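# Put one soap bar in each of three lidded boxes

## Task

Finish with all three boxes upright, each containing exactly one soap bar and closed with its lid; a box that is closed may still be empty.

## Robot and tools

Robot: two arms, left_arm and right_arm, each with six revolute joints and a parallel two-finger gripper. Bases in the scene frame: left_arm at (-0.046, +0.275, 0) m, yaw quat_wxyz (+1.000, 0, 0, +0.012); right_arm at (-0.022, -0.322, 0) m, quat_wxyz (+1.000, 0, 0, -0.026). Both bases have +z up.

Frames: the scene frame has its origin at table-top height, midway between the nominal bases, +z up, +x out over the table, left_arm toward +y. Arm names do not match image left/right. Each arm reports its end_effector_position (m) and end_effector_quat_wxyz in its own base frame; fixed cameras and the table use the scene frame. Reported hand positions can be a few cm off, more when stretched out. The end-effector point sits between the finger pads, about 1 cm behind the tips; fingers point along gripper +z and close along gripper y.

Joint order (used in every row and every per-joint list): wrist pitch (joint4), waist (joint1), wrist roll (joint6), wrist yaw (joint5), elbow (joint3), shoulder (joint2). Stated ranges in rad: waist -2.880 to 2.880, shoulder 0.000 to 3.142, elbow 0.000 to 3.019, wrist pitch -1.693 to 1.571, wrist yaw -1.571 to 1.571, wrist roll -2.094 to 2.094. Real ends may differ by up to 0.084 rad.

A row is one flat list of 14 numbers, each in [-1, 1], always covering both arms: left_arm's six joints in the order above then its opening, then right_arm's six joints and opening. Joint entries are scaled offsets, not poses: they are added to that arm's Joint targets as they stood when the action (or move) began, not to the previous row. Scale: 1.0 equals 2.811 rad for waist and shoulder, 2.53 for elbow, 2.575 for wrist pitch, 8.12 for wrist yaw, 9.528 for wrist roll. The opening entry is absolute: +1 fully open, -1 closed. Sending 0 for a joint re-commands its current target; for a gripper, 0 is a real half-open command, so resend the present value to leave it alone.

execute_actions(actions, cameras): actions is a list of actions; each action is a list of up to 15 rows, one row per 1/30 s step, and a short action repeats its final row to fill 15 steps (0.5 s). An action asking any joint to go more than 0.084 rad beyond its range is rejected for both arms; a malformed action or a bad first action rejects the whole call. cameras lists names from cam_high (896x504), cam_low (896x504), cam_left_wrist (672x504), cam_right_wrist (672x504), or ["all"], or []; unknown names invalidate the call. An empty actions list returns a full status with images.

move(target, speed, blend, opening_speed, blocking, cameras): target is one 14-number row or a list of up to 15 rows; every row is an offset from the same starting Joint targets, never chained. All joints interpolate together, so grippers trace curves; paths take at least 0.5 s and anything over 10 s falls short. speed is in rad/s for the joint with the longest travel (0.01 to 12.57, default 0.5), one value or one per target. blend (rad) rounds the corners at intermediate targets. opening_speed (0.2 or more, per second on the -1..+1 scale) ramps the gripper; use slow closing on fragile items. Changed gripper values in later list rows apply only once everything has come to rest there. blocking=false returns after about 0.5 s while the motion continues. Moves do not avoid obstacles or the other arm. Result adds a "move:" line: done, off_target (resting more than 0.035 rad from target), moving, held, fault, and limits=held if steps were withheld.

wait(seconds 0 to 10, cameras) lets time pass holding commands. stop(cameras) brakes a running move. zoom_image(camera, region=[x0, y0, x1, y1] pixels, at most 504x504) enlarges part of a camera's newest image. read_manual(section="licences") only returns licence text. finished_scene(scene) ends the current scene (give its number); irreversible.

Motion limits: each joint target is kept within a lead of its measured angle (0.716 rad waist/shoulder, 0.645 elbow, 0.69 wrist pitch, 1.84 wrist yaw, 3.24 wrist roll), and targets that would put the gripper over 110 mm from where it is get scaled back, so large moves span several actions. Tiny turns may not start. "joint sent to its limit" means a joint was clipped at its end. "joint command not followed" means the clearance check altered targets; it does not keep the arms apart.

Result lines: Joint positions and Joint velocities per arm (rad, rad/s, then finger gap in m; 0.094 open); "within noise" for still arms. Joint targets are the base for your next offsets. Tool commands shows current gripper commands. grip_measured reads opening on the command scale, slightly wide when empty and up to about 0.064 narrower than a hard part when squeezing; it tracks the command, so it does not reveal contact. grip_effort_nm is gripper motor effort (negative = closing), offset and not a pad force. Joint torques follow the position order, include gravity, and entries 1 and 5 wrap at ±28 N m. Step readings list joint positions at some steps for action calls.

Gripping: about 50 to 64 N per pad at full squeeze once commanded roughly 0.05 below first-touch reading (0.11 for small or round items). To release, command well above grip_measured.

Avoid: dropping or releasing moving objects, slamming, hard pushes, anything leaving the table (leaving it off fails the task), and any hard contact between the arms, including one gripper closing on the other's fingers. If an arm is pressing or dragged, command targets back beyond its measured positions. Holding loads, stretched poses or pushing at unreachable poses heats motors; MOTOR HOT appears near 85 °C, and at 100 °C that arm goes limp for 30 to 60 s (OVER-TEMPERATURE FAULT). Loose objects may occasionally get nudged by disturbances.

Each tool is called after "Request:" as a command line: name --argument value for each argument, lists and objects as JSON in quotes; but a table of rows of numbers goes row by row, as --pt "numbers of a row", without its own name.

## Session

Request:
execute_actions --actions '[]'

Scene clock: 0.00 s.
left_arm: end_effector_position=(+0.5905, -0.2707, +0.2097) grip_measured=+1.000 grip_effort_nm=n/a end_effector_quat_wxyz=(+0.442, -0.131, +0.873, +0.161) | right_arm: end_effector_position=(+0.1384, +0.3040, +0.3106) grip_measured=+1.000 grip_effort_nm=n/a end_effector_quat_wxyz=(+0.083, -0.601, +0.786, +0.123)
Joint names: [wrist pitch, waist, wrist roll, wrist yaw, elbow, shoulder]
Joint positions: left_arm=[-0.693 -0.629 -0.666 -0.848 1.484 1.795 0.094] | right_arm=[-1.458 1.064 -0.221 -0.157 1.194 1.054 0.094]
Joint velocities: within noise
Joint torques (N m): no reading
Motor temperatures (°C): left_arm=[31 32 31 29 29 32 33] | right_arm=[34 34 31 31 34 30 30]
Heat: left arm: hottest gripper 33 °C; right arm: hottest waist 34 °C.
Joint targets: left_arm=[-0.691 -0.629 -0.666 -0.848 1.507 1.800] | right_arm=[-1.457 1.064 -0.221 -0.157 1.218 1.057]
Tool commands: left_gripper/opening=+1.0 right_gripper/opening=+1.0

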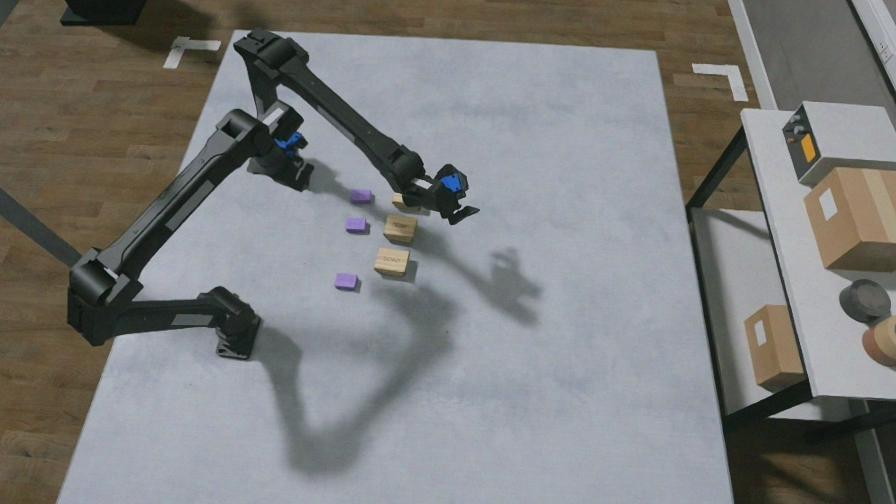

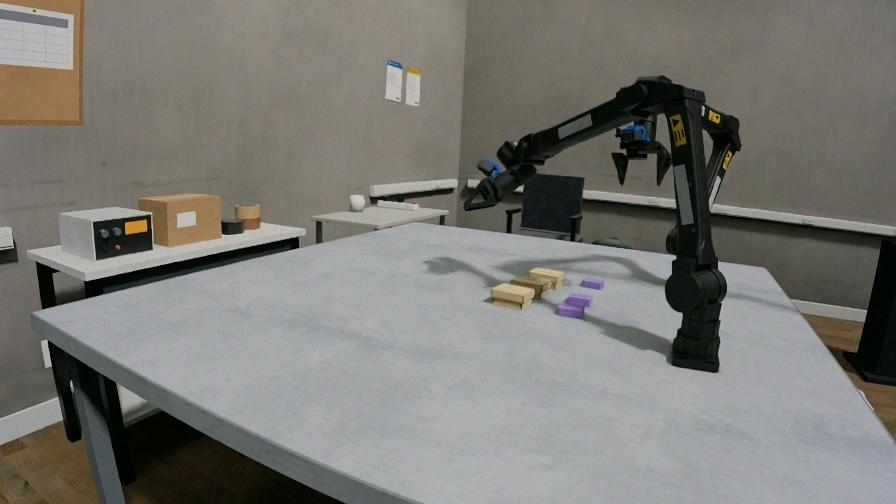

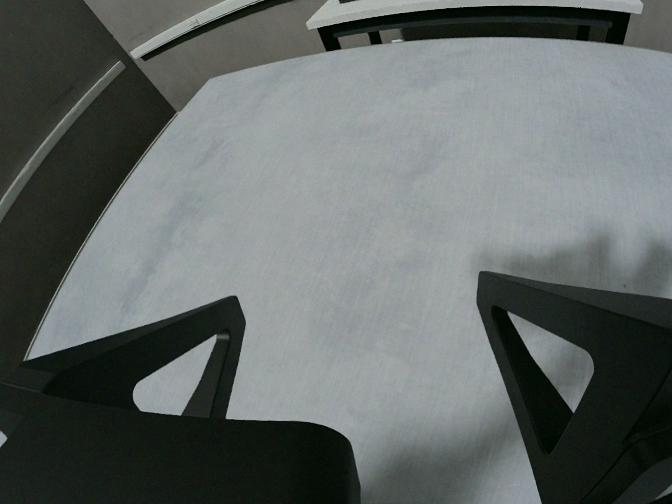

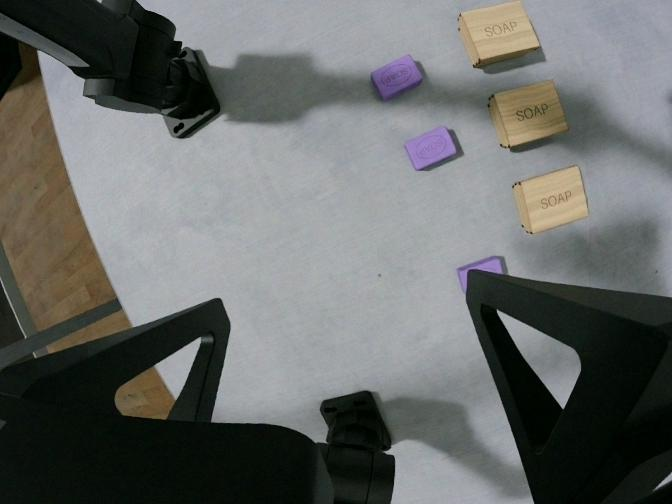

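Request:
zoom_image --camera "cam_right_wrist" --region '[360, 0, 620, 300]'

Request:
zoom_image --camera "cam_high" --region '[310, 160, 490, 310]'

Request:
zoom_image --camera "cam_low" --region '[470, 250, 630, 340]'

Scaled by 1.680 from the camera's 672x504 image, which has a finer 960x720 frame.

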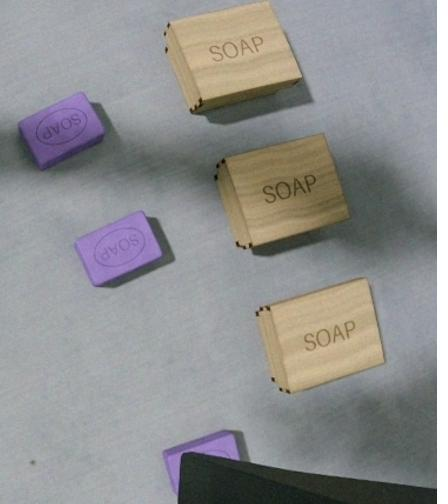

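Scaled by 2.800 from the camera's 896x504 image, which has a finer 1280x720 frame.

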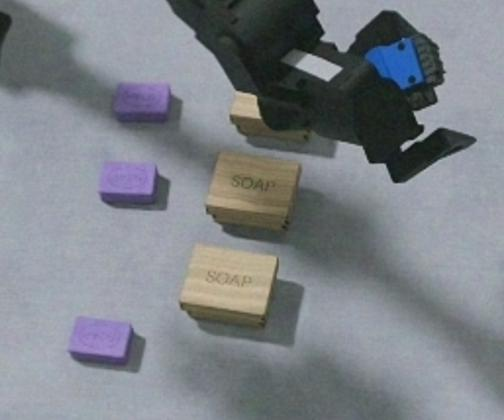

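Scaled by 3.150 from the camera's 896x504 image, which has a finer 1280x720 frame.

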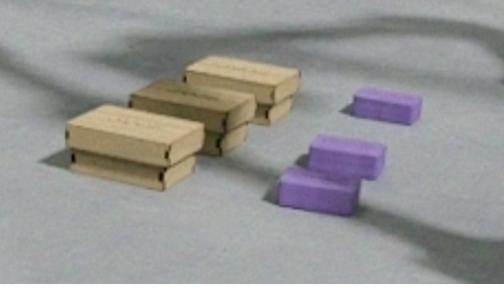

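Request:
move --pt "0 0.498 0 0 0 0 1 0 0 0 0 0 0 1" --pt "0 0.498 0 0 0 0 1 -0.0536 -0.148 0.0856 0.0193 0.164 0.1964 1" --speed 0.9 --cameras '["all"]'

Scene clock: 133.07 s.
left_arm: end_effector_position=(+0.3643, +0.5378, +0.2097) grip_measured=+1.000 grip_effort_nm=-0.012 end_effector_quat_wxyz=(-0.233, +0.664, -0.581, -0.408) | right_arm: end_effector_position=(+0.3765, +0.2840, +0.2526) grip_measured=+1.000 grip_effort_nm=-0.056 end_effector_quat_wxyz=(-0.017, -0.032, +0.999, -0.011)
Joint names: [wrist pitch, waist, wrist roll, wrist yaw, elbow, shoulder]
Joint positions: left_arm=[-0.693 0.776 -0.666 -0.848 1.484 1.795 0.094] | right_arm=[-1.587 0.647 0.582 -0.002 1.573 1.597 0.094]
Joint torques (N m): left_arm=[1.98 -2.02 -0.08 -0.53 12.96 -20.95] | right_arm=[0.02 0.15 0.11 -0.08 14.69 -13.39]
Motor temperatures (°C): left_arm=[30 31 30 29 41 38 31] | right_arm=[34 34 30 30 45 30 30]
Heat: left arm: hottest elbow 41 °C; right arm: hottest elbow 45 °C.
Joint targets: left_arm=[-0.691 0.771 -0.666 -0.848 1.507 1.800] | right_arm=[-1.595 0.648 0.594 -0.001 1.632 1.608]
move: off_target (right_arm); right_arm: the elbow is farthest, 0.059 rad from its target

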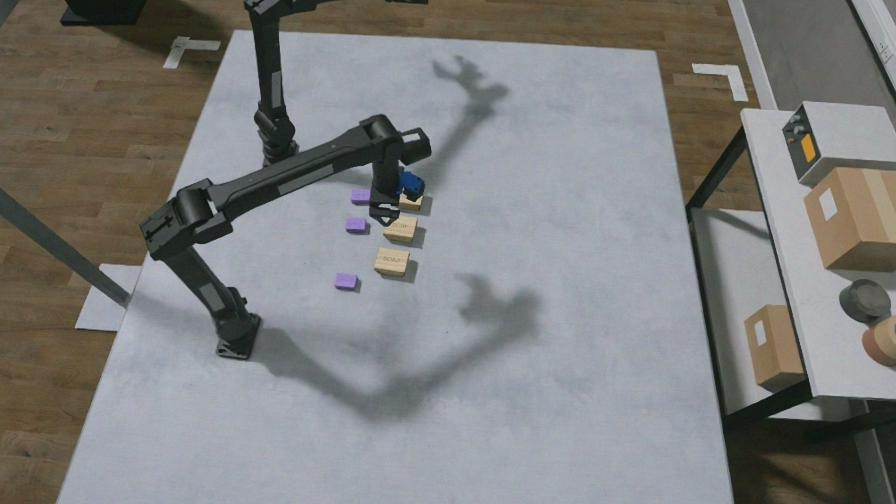

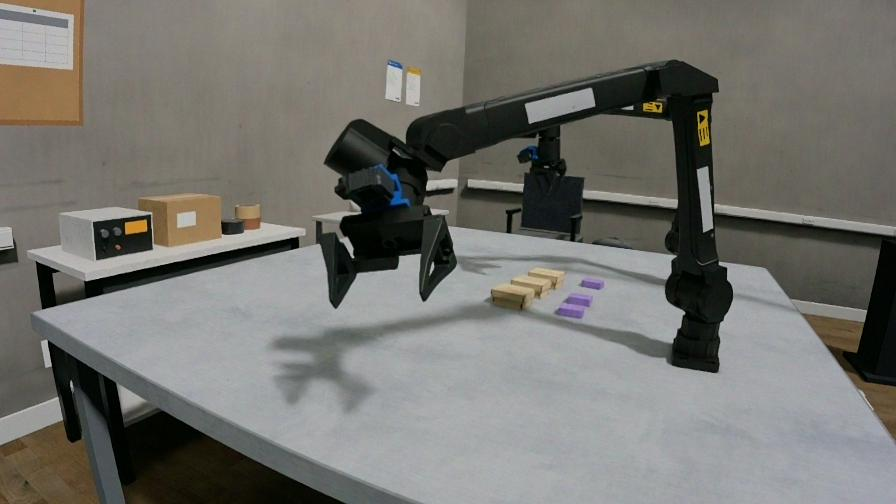

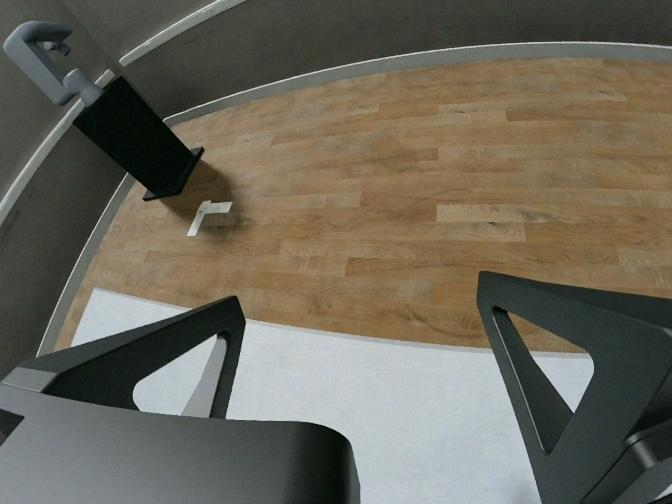

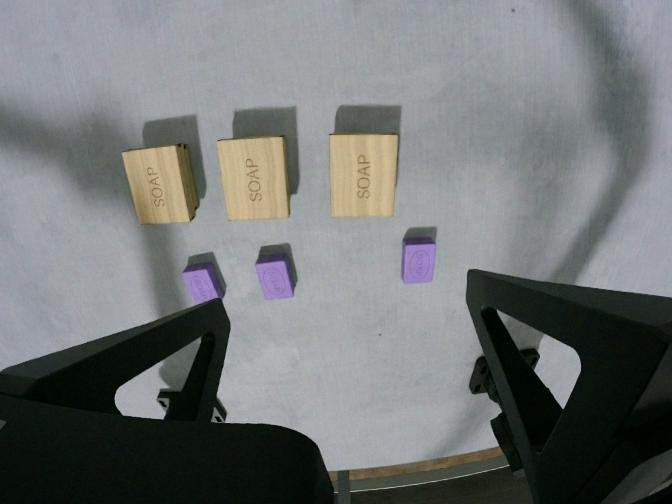

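Request:
move --target '[0,0,0,0,0,-0.213,1,0.132,-0.0194,-0.0055,0,-0.1253,0.0082,1]' --speed 0.8 --cameras '["cam_right_wrist","cam_low"]'

Scene clock: 191.03 s.
left_arm: end_effector_position=(+0.2529, +0.4285, +0.5475) grip_measured=+1.000 grip_effort_nm=-0.012 end_effector_quat_wxyz=(-0.486, +0.672, -0.419, -0.370) | right_arm: end_effector_position=(+0.3942, +0.2697, +0.1526) grip_measured=+1.000 grip_effort_nm=-0.056 end_effector_quat_wxyz=(+0.008, -0.023, +1.000, +0.007)
Joint names: [wrist pitch, waist, wrist roll, wrist yaw, elbow, shoulder]
Joint positions: left_arm=[-0.693 0.776 -0.666 -0.848 1.484 1.185 0.094] | right_arm=[-1.264 0.6 0.553 -0.002 1.328 1.614 0.094]
Joint torques (N m): left_arm=[2.44 -2.02 -0.04 -0.26 13.59 -9.93] | right_arm=[0.77 -0.62 -0.11 -0.08 8.36 -12.86]
Motor temperatures (°C): left_arm=[30 31 29 29 43 38 30] | right_arm=[33 34 29 30 52 33 30]
Heat: left arm: hottest elbow 43 °C; right arm: hottest elbow 52 °C.
Joint targets: left_arm=[-0.691 0.771 -0.666 -0.848 1.507 1.202] | right_arm=[-1.255 0.593 0.542 -0.001 1.315 1.631]
move: done
Images, in order (width x height): cam_low 896x504, cam_right_wrist 672x504.

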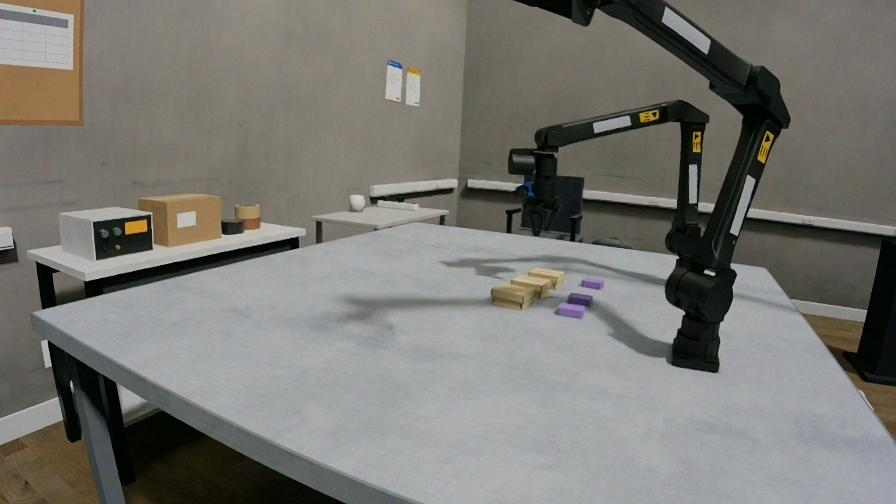

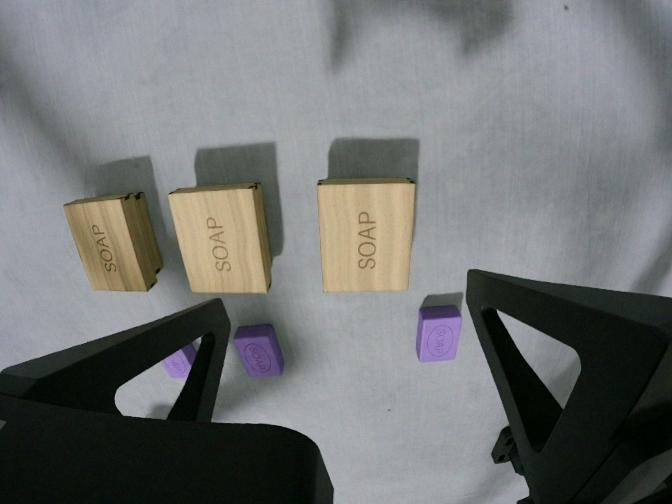

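Request:
move --target '[0,0,0,0,0,0,1,0.0614,-0.0068,-0.0020,0,-0.0439,0.0172,1]' --speed 0.4 --cameras '["cam_right_wrist"]'

Scene clock: 218.07 s.
left_arm: end_effector_position=(+0.2529, +0.4285, +0.5475) grip_measured=+1.000 grip_effort_nm=-0.012 end_effector_quat_wxyz=(-0.486, +0.672, -0.419, -0.370) | right_arm: end_effector_position=(+0.3950, +0.2593, +0.0887) grip_measured=+1.000 grip_effort_nm=-0.051 end_effector_quat_wxyz=(+0.005, -0.023, +1.000, +0.004)
Joint names: [wrist pitch, waist, wrist roll, wrist yaw, elbow, shoulder]
Joint positions: left_arm=[-0.693 0.776 -0.666 -0.848 1.484 1.185 0.094] | right_arm=[-1.106 0.581 0.535 -0.002 1.215 1.666 0.094]
Joint torques (N m): left_arm=[2.45 -2.08 -0.04 -0.26 13.55 -9.29] | right_arm=[0.8 -0.62 -0.09 -0.08 7.98 -13.22]
Motor temperatures (°C): left_arm=[30 31 29 29 44 36 30] | right_arm=[33 34 29 30 45 32 30]
Heat: left arm: hottest elbow 44 °C; right arm: hottest elbow 45 °C.
Joint targets: left_arm=[-0.691 0.771 -0.666 -0.848 1.507 1.202] | right_arm=[-1.097 0.574 0.523 -0.001 1.204 1.680]
move: done
Images, in order (width x height): cam_right_wrist 672x504.

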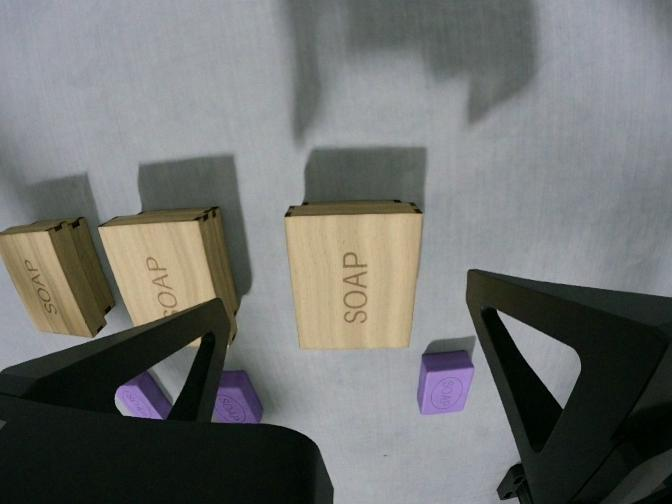

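Request:
move --pt "0 0 0 0 0 0 1 0.0462 0.001 0 0 -0.0221 0.0217 1" --pt "0 0 0 0 0 0 1 0.0462 0.001 0 0 -0.0221 0.0217 0.34" --speed 0.25 --opening_speed 0.4 --cameras '["cam_right_wrist","cam_low"]'

Request:
zoom_image --camera "cam_low" --region '[460, 230, 620, 320]'

Scene clock: 233.73 s.
left_arm: end_effector_position=(+0.2529, +0.4285, +0.5475) grip_measured=+1.000 grip_effort_nm=-0.017 end_effector_quat_wxyz=(-0.486, +0.672, -0.419, -0.370) | right_arm: end_effector_position=(+0.3965, +0.2602, +0.0447) grip_measured=+0.350 grip_effort_nm=-0.574 end_effector_quat_wxyz=(+0.008, -0.024, +1.000, +0.006)
Joint names: [wrist pitch, waist, wrist roll, wrist yaw, elbow, shoulder]
Joint positions: left_arm=[-0.693 0.776 -0.666 -0.848 1.484 1.185 0.094] | right_arm=[-0.987 0.581 0.534 -0.001 1.159 1.723 0.063]
Joint velocities: left_arm=[within noise] | right_arm=[0.002 -0.005 -0.022 0.051 0.002 -0.024 -0.008]
Joint torques (N m): left_arm=[2.45 -2.02 -0.04 -0.26 13.53 -9.29] | right_arm=[0.75 -0.32 -0.12 -0.11 7.42 -13.33]
Heat: left arm: hottest elbow 44 °C; right arm: hottest elbow 44 °C.
Joint targets: left_arm=[-0.691 0.771 -0.666 -0.848 1.507 1.202] | right_arm=[-0.978 0.577 0.523 -0.001 1.148 1.741]
move: done
Images, in order (width x height): cam_low 896x504, cam_right_wrist 672x504.

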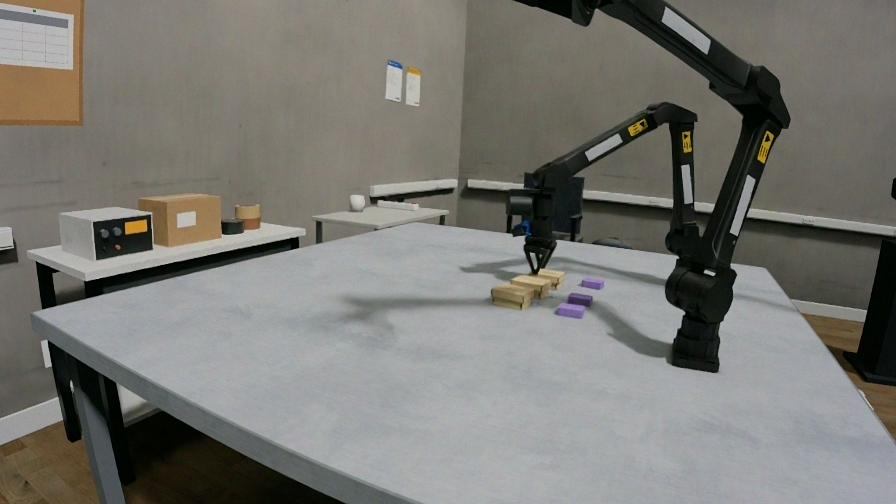

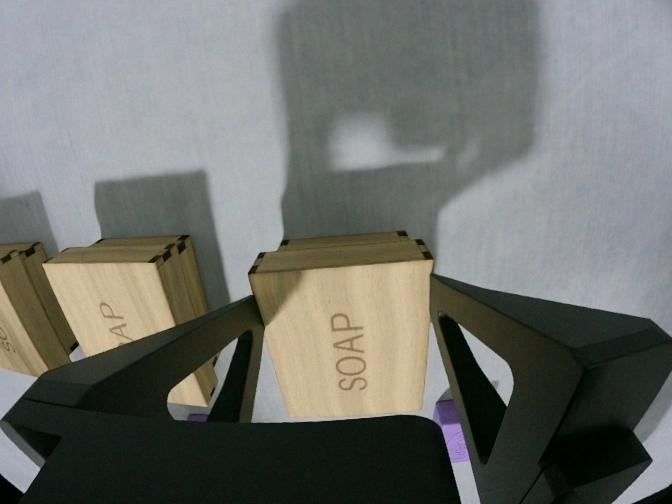

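Scaled by 3.150 from the camera's 896x504 image, which has a finer 1280x720 frame.

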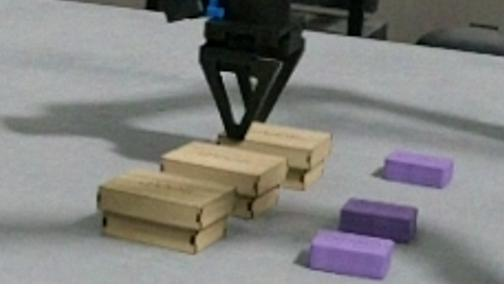

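Request:
move --pt "0 0 0 0 0 0 1 -0.0217 0 0 0 0.0098 -0.0112 0.34" --pt "0 0 0 0 0 0 1 -0.0862 0 0 0 0.0458 -0.0379 0.34" --speed '[0.12,0.3]' --cameras '["cam_right_wrist","cam_low"]'

Request:
zoom_image --camera "cam_low" --region '[460, 230, 620, 320]'

Scene clock: 254.83 s.
left_arm: end_effector_position=(+0.2529, +0.4285, +0.5475) grip_measured=+1.000 grip_effort_nm=-0.007 end_effector_quat_wxyz=(-0.486, +0.672, -0.419, -0.370) | right_arm: end_effector_position=(+0.3779, +0.2479, +0.1001) grip_measured=+0.342 grip_effort_nm=-0.530 end_effector_quat_wxyz=(-0.020, -0.024, +0.999, -0.012)
Joint names: [wrist pitch, waist, wrist roll, wrist yaw, elbow, shoulder]
Joint positions: left_arm=[-0.693 0.776 -0.666 -0.848 1.484 1.185 0.094] | right_arm=[-1.192 0.581 0.534 -0.001 1.214 1.64 0.063]
Joint velocities: left_arm=[within noise] | right_arm=[0.007 0.005 0.007 -0.066 -0.012 -0.005 0.009]
Joint torques (N m): left_arm=[2.47 -1.96 -0.05 -0.26 13.53 -9.29] | right_arm=[-0.05 -0.32 -0.07 -0.11 13.08 -14.92]
Heat: left arm: hottest elbow 45 °C; right arm: hottest elbow 42 °C.
Joint targets: left_arm=[-0.691 0.771 -0.666 -0.848 1.507 1.202] | right_arm=[-1.200 0.577 0.523 -0.001 1.264 1.634]
move: off_target (right_arm); right_arm: the elbow is farthest, 0.050 rad from its target
Images, in order (width x height): cam_low 896x504, cam_right_wrist 672x504.

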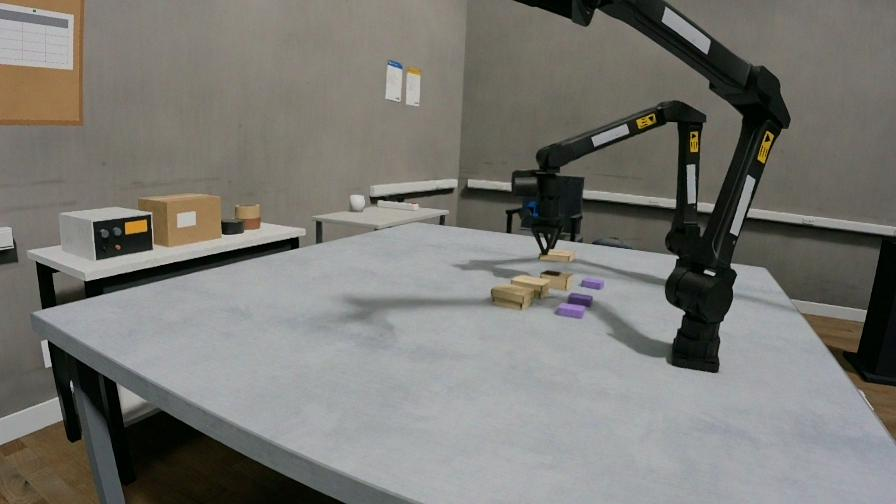

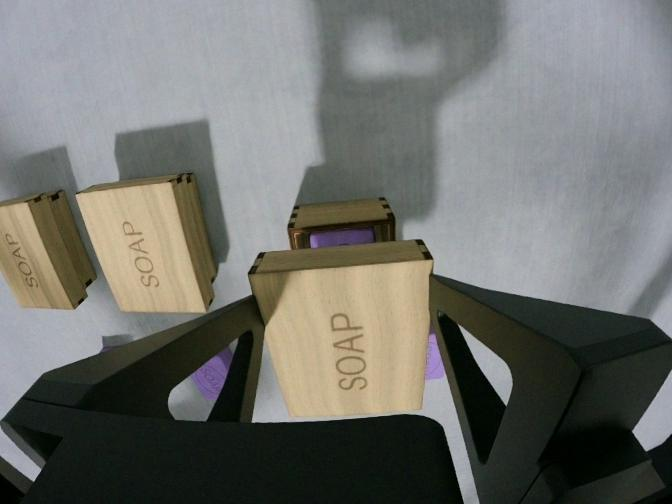

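Scaled by 3.150 from the camera's 896x504 image, which has a finer 1280x720 frame.

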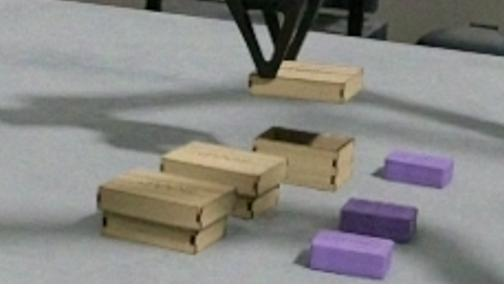

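Request:
zoom_image --camera "cam_right_wrist" --region '[260, 180, 460, 300]'

Request:
zoom_image --camera "cam_high" --region '[330, 170, 450, 300]'

Scaled by 2.520 from the camera's 672x504 image, which has a finer 960x720 frame.

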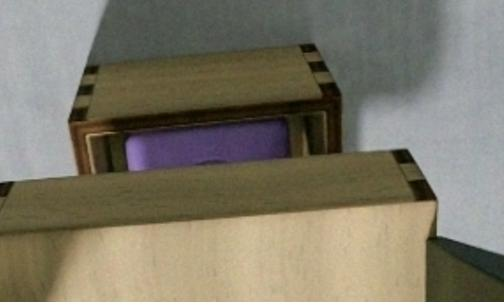

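This scene's latest camera images include none from cam_high. They are from: cam_low, cam_right_wrist. cam_high's image comes with the result of a call that names it in "cameras".

Request:
move --pt "0 0 0 0 0 0 1 0.0400 0 0 0 -0.0237 0.0157 0.34" --pt "0 0 0 0 0 0 1 0.0545 0 0 0 -0.031 0.0222 0.34" --speed '[0.2,0.1]' --cameras '["cam_right_wrist","cam_low","cam_high"]'

Request:
zoom_image --camera "cam_low" --region '[500, 230, 600, 310]'

Request:
zoom_image --camera "cam_high" --region '[330, 200, 450, 290]'

Request:
zoom_image --camera "cam_right_wrist" --region '[220, 180, 460, 300]'

Scene clock: 287.33 s.
left_arm: end_effector_position=(+0.2529, +0.4285, +0.5475) grip_measured=+1.000 grip_effort_nm=-0.017 end_effector_quat_wxyz=(-0.486, +0.672, -0.419, -0.370) | right_arm: end_effector_position=(+0.3969, +0.2604, +0.0797) grip_measured=+0.342 grip_effort_nm=-0.525 end_effector_quat_wxyz=(+0.011, -0.024, +1.000, +0.008)
Joint names: [wrist pitch, waist, wrist roll, wrist yaw, elbow, shoulder]
Joint positions: left_arm=[-0.693 0.776 -0.666 -0.848 1.484 1.185 0.094] | right_arm=[-1.069 0.581 0.534 -0.001 1.199 1.674 0.063]
Joint velocities: left_arm=[within noise] | right_arm=[-0.017 -0.005 -0.022 -0.022 -0.002 -0.005 0.009]
Joint torques (N m): left_arm=[2.45 -2.08 -0.05 -0.26 13.53 -9.29] | right_arm=[0.72 -0.38 -0.1 -0.11 7.68 -12.86]
Heat: left arm: hottest elbow 46 °C; right arm: hottest elbow 48 °C.
Joint targets: left_arm=[-0.691 0.771 -0.666 -0.848 1.507 1.202] | right_arm=[-1.060 0.577 0.523 -0.001 1.186 1.697]
move: done
Images, in order (width x height): cam_high 896x504, cam_low 896x504, cam_right_wrist 672x504.

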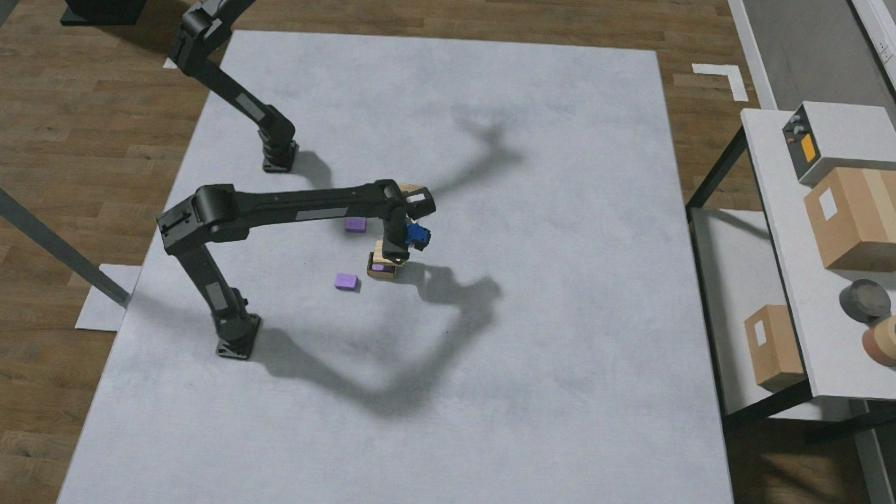

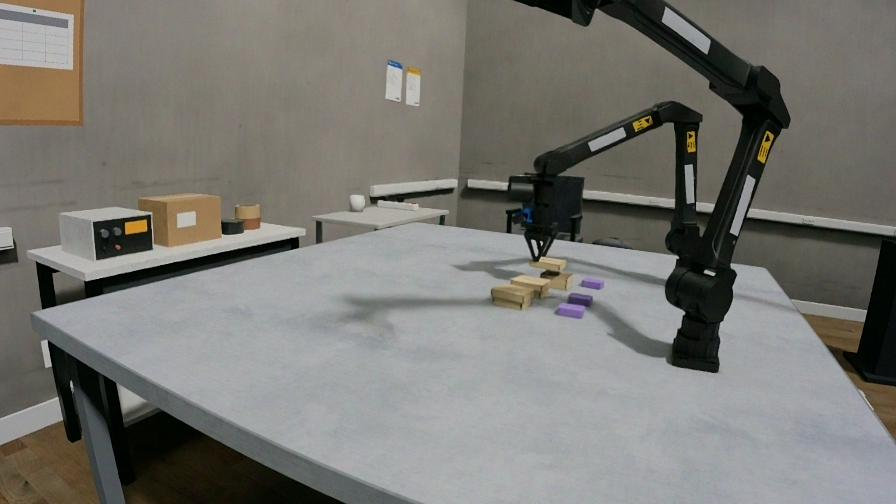

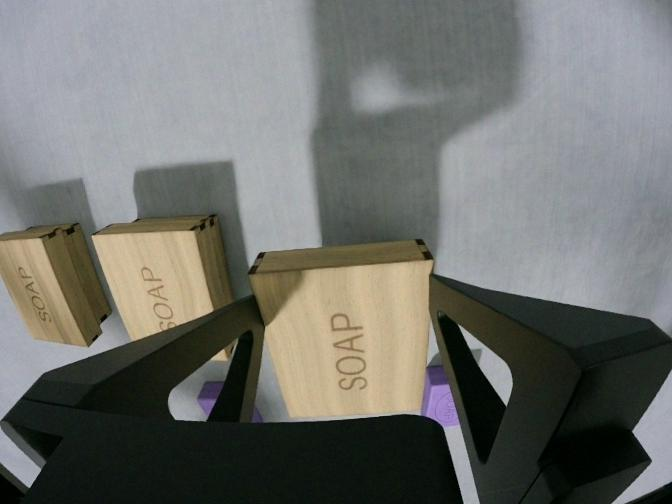

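Scaled by 5.040 from the camera's 896x504 image, which has a finer 1280x720 frame.

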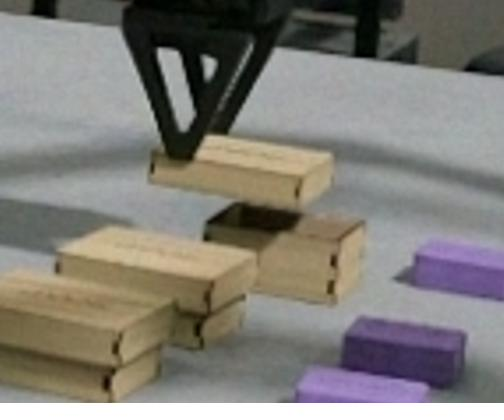

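Scaled by 4.200 from the camera's 896x504 image, which has a finer 1280x720 frame.

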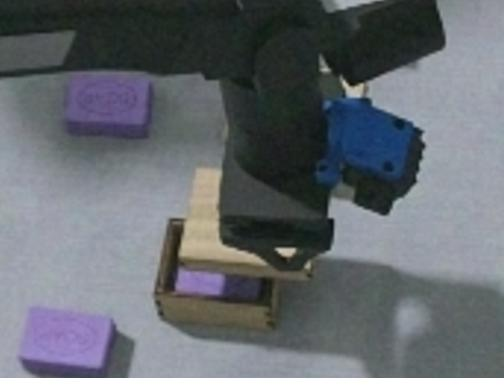

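Scaled by 2.100 from the camera's 672x504 image, which has a finer 960x720 frame.

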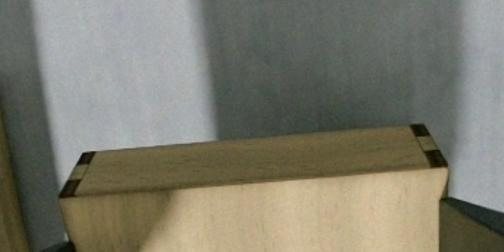

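Request:
move --pt "0 0 0 0 0 0 1 0.01 0 0 0 -0.005 0.0045 0.34" --pt "0 0 0 0 0 0 1 0.0317 0 0 0 -0.0148 0.0157 0.34" --speed 0.08 --cameras '["cam_right_wrist","cam_low"]'

Request:
zoom_image --camera "cam_low" --region '[500, 230, 600, 310]'

Scene clock: 298.40 s.
left_arm: end_effector_position=(+0.2529, +0.4285, +0.5475) grip_measured=+1.000 grip_effort_nm=-0.017 end_effector_quat_wxyz=(-0.486, +0.672, -0.419, -0.370) | right_arm: end_effector_position=(+0.3999, +0.2620, +0.0577) grip_measured=+0.342 grip_effort_nm=-0.662 end_effector_quat_wxyz=(+0.018, -0.024, +0.999, +0.011)
Joint names: [wrist pitch, waist, wrist roll, wrist yaw, elbow, shoulder]
Joint positions: left_arm=[-0.693 0.776 -0.666 -0.848 1.484 1.185 0.094] | right_arm=[-0.997 0.581 0.534 0.001 1.17 1.702 0.063]
Joint torques (N m): left_arm=[2.45 -2.02 -0.04 -0.26 13.53 -9.29] | right_arm=[1.29 -0.21 -0.09 -0.2 6.78 -11.58]
Heat: left arm: hottest elbow 46 °C; right arm: hottest elbow 46 °C.
Joint targets: left_arm=[-0.691 0.771 -0.666 -0.848 1.507 1.202] | right_arm=[-0.978 0.577 0.523 -0.001 1.148 1.741]
move: off_target (right_arm); right_arm: the shoulder is farthest, 0.040 rad from its target
Images, in order (width x height): cam_low 896x504, cam_right_wrist 672x504.

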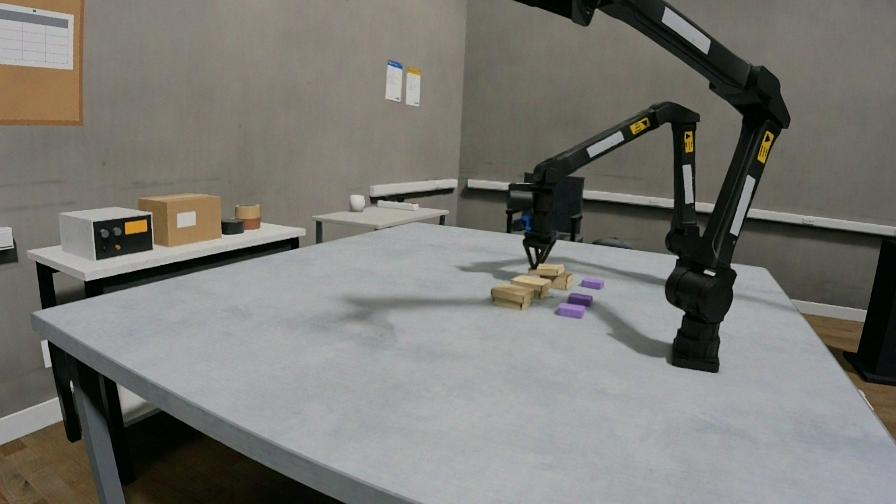

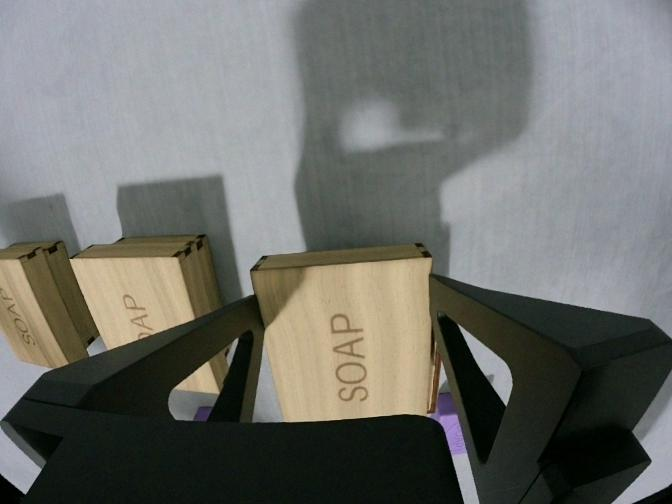

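Scaled by 5.040 from the camera's 896x504 image, which has a finer 1280x720 frame.

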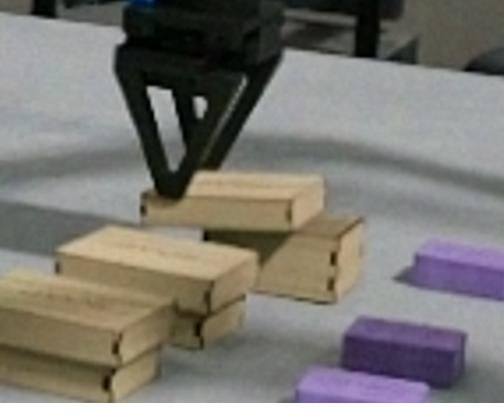

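Request:
move --pt "0 0 0 0 0 0 1 -0.0317 0 0 0 0.0148 -0.0157 0.34" --pt "0 0 0 0 0 0 1 -0.0862 0 0 0 0.0658 -0.0379 0.34" --speed '[0.12,0.3]' --cameras '["cam_right_wrist","cam_low","cam_high"]'

Request:
zoom_image --camera "cam_low" --region '[500, 230, 600, 310]'

Request:
zoom_image --camera "cam_right_wrist" --region '[230, 160, 470, 320]'

Request:
zoom_image --camera "cam_high" --region '[330, 200, 450, 290]'

Scene clock: 316.90 s.
left_arm: end_effector_position=(+0.2529, +0.4285, +0.5475) grip_measured=+1.000 grip_effort_nm=-0.017 end_effector_quat_wxyz=(-0.486, +0.672, -0.419, -0.370) | right_arm: end_effector_position=(+0.3959, +0.2594, +0.1215) grip_measured=+0.342 grip_effort_nm=-0.520 end_effector_quat_wxyz=(+0.006, -0.025, +1.000, +0.003)
Joint names: [wrist pitch, waist, wrist roll, wrist yaw, elbow, shoulder]
Joint positions: left_arm=[-0.693 0.776 -0.666 -0.848 1.484 1.185 0.094] | right_arm=[-1.192 0.581 0.531 0.001 1.268 1.634 0.063]
Joint velocities: left_arm=[within noise] | right_arm=[-0.007 0.005 0.007 -0.051 0.007 -0.005 0.01]
Joint torques (N m): left_arm=[2.47 -1.96 -0.04 -0.26 13.53 -9.29] | right_arm=[0.1 -0.32 -0.06 -0.2 13.31 -14.27]
Heat: left arm: hottest elbow 46 °C; right arm: hottest elbow 44 °C.
Joint targets: left_arm=[-0.691 0.771 -0.666 -0.848 1.507 1.202] | right_arm=[-1.200 0.577 0.523 -0.001 1.315 1.634]
move: off_target (right_arm); right_arm: the elbow is farthest, 0.047 rad from its target
Images, in order (width x height): cam_high 896x504, cam_low 896x504, cam_right_wrist 672x504.

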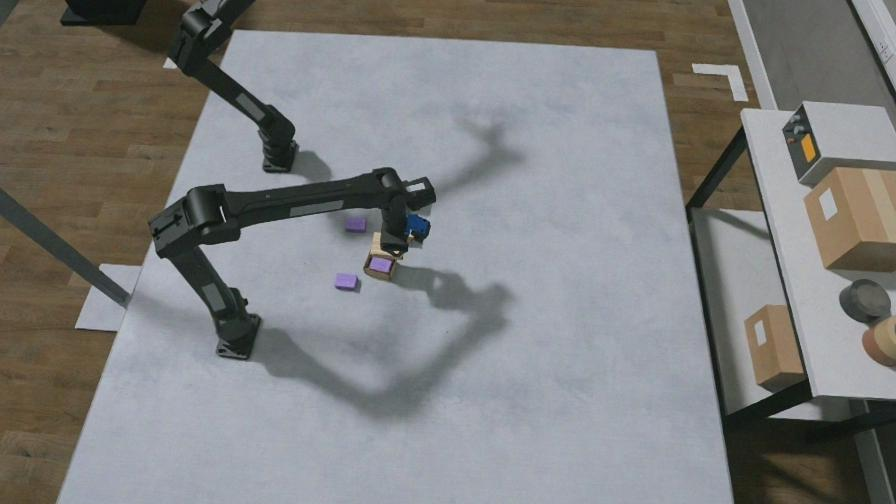

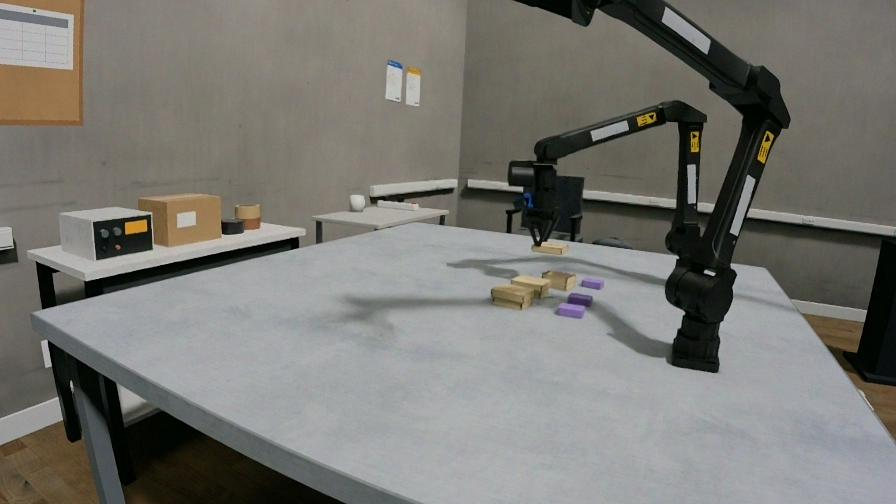

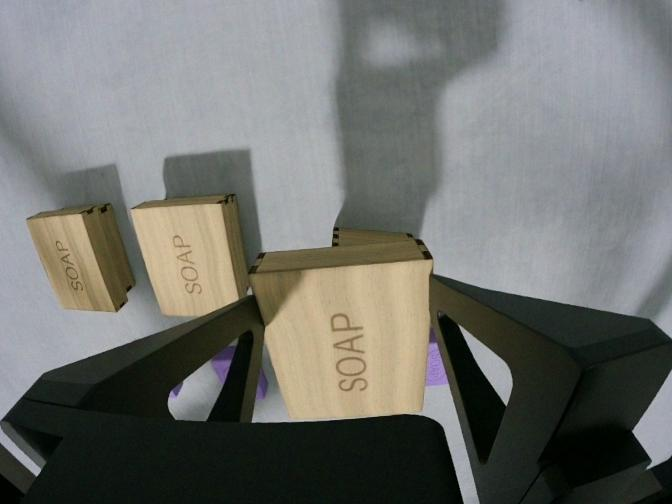

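Scaled by 5.040 from the camera's 896x504 image, which has a finer 1280x720 frame.

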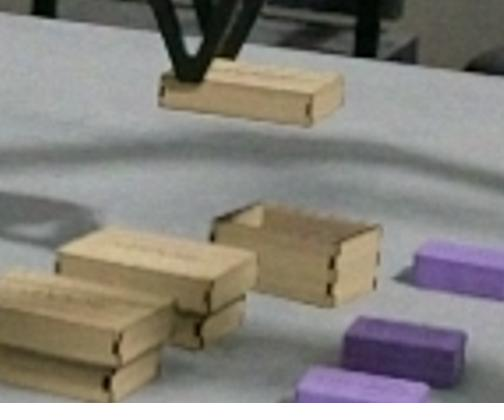

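Scaled by 2.100 from the camera's 672x504 image, which has a finer 960x720 frame.

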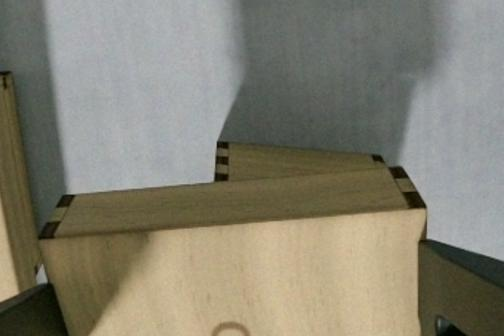

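Scaled by 4.200 from the camera's 896x504 image, which has a finer 1280x720 frame.

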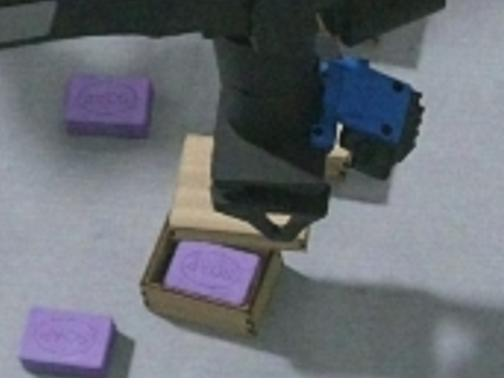

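Request:
move --pt "0 0 0 0 0 0 1 0 -0.1138 0 0 0 0 0.34" --pt "0 0 0 0 0 0 1 0.0983 -0.1138 0 0 -0.0686 0.0466 0.34" --speed '[0.5,0.25]' --cameras '["cam_right_wrist","cam_low"]'

Request:
zoom_image --camera "cam_low" --region '[510, 220, 610, 300]'

Scene clock: 346.60 s.
left_arm: end_effector_position=(+0.2529, +0.4285, +0.5475) grip_measured=+1.000 grip_effort_nm=-0.017 end_effector_quat_wxyz=(-0.486, +0.672, -0.419, -0.370) | right_arm: end_effector_position=(+0.4614, +0.1202, +0.0323) grip_measured=+0.342 grip_effort_nm=-0.672 end_effector_quat_wxyz=(+0.010, +0.137, +0.991, +0.005)
Joint names: [wrist pitch, waist, wrist roll, wrist yaw, elbow, shoulder]
Joint positions: left_arm=[-0.693 0.776 -0.666 -0.848 1.484 1.185 0.094] | right_arm=[-0.956 0.255 0.531 -0.001 1.153 1.746 0.063]
Joint torques (N m): left_arm=[2.47 -2.02 -0.05 -0.26 13.53 -9.29] | right_arm=[0.75 0.21 -0.06 -0.13 7.24 -13.39]
Heat: left arm: hottest elbow 47 °C; right arm: hottest elbow 47 °C.
Joint targets: left_arm=[-0.691 0.771 -0.666 -0.848 1.507 1.202] | right_arm=[-0.947 0.257 0.523 -0.001 1.141 1.766]
move: done
Images, in order (width x height): cam_low 896x504, cam_right_wrist 672x504.

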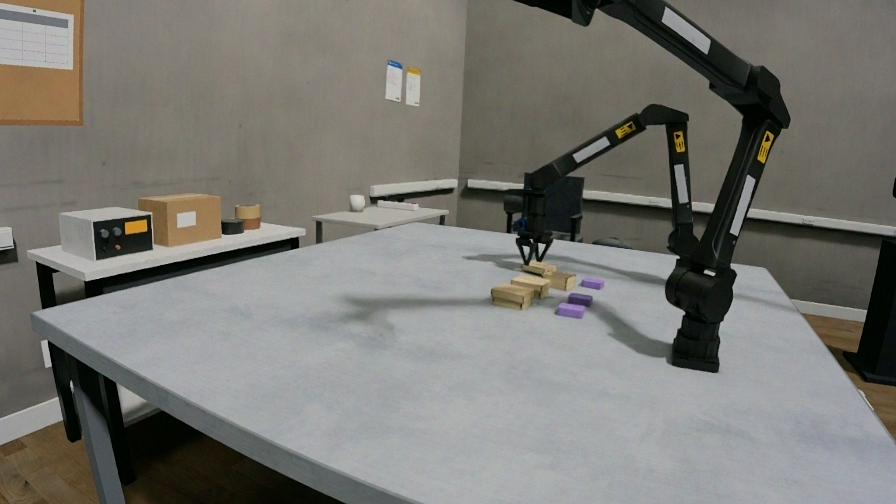

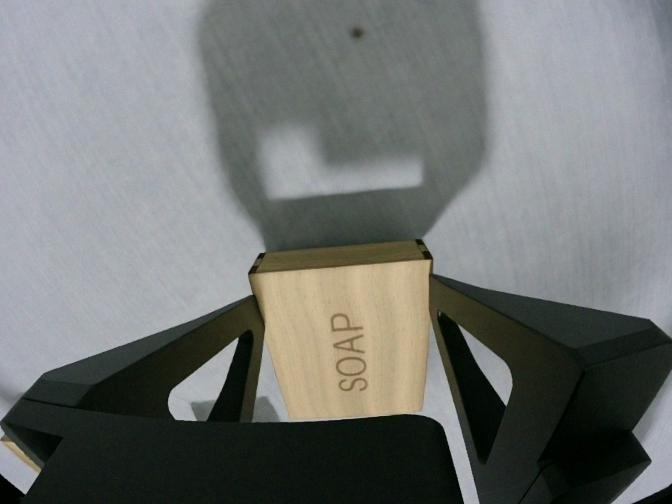

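Scaled by 5.040 from the camera's 896x504 image, which has a finer 1280x720 frame.

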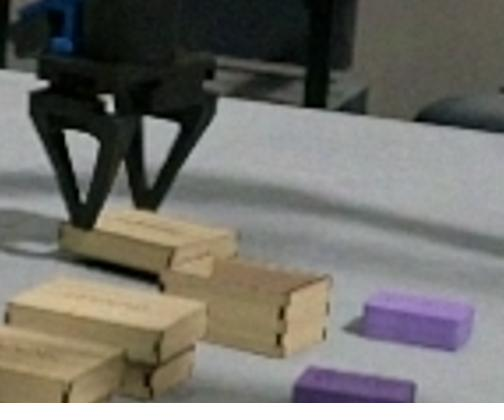

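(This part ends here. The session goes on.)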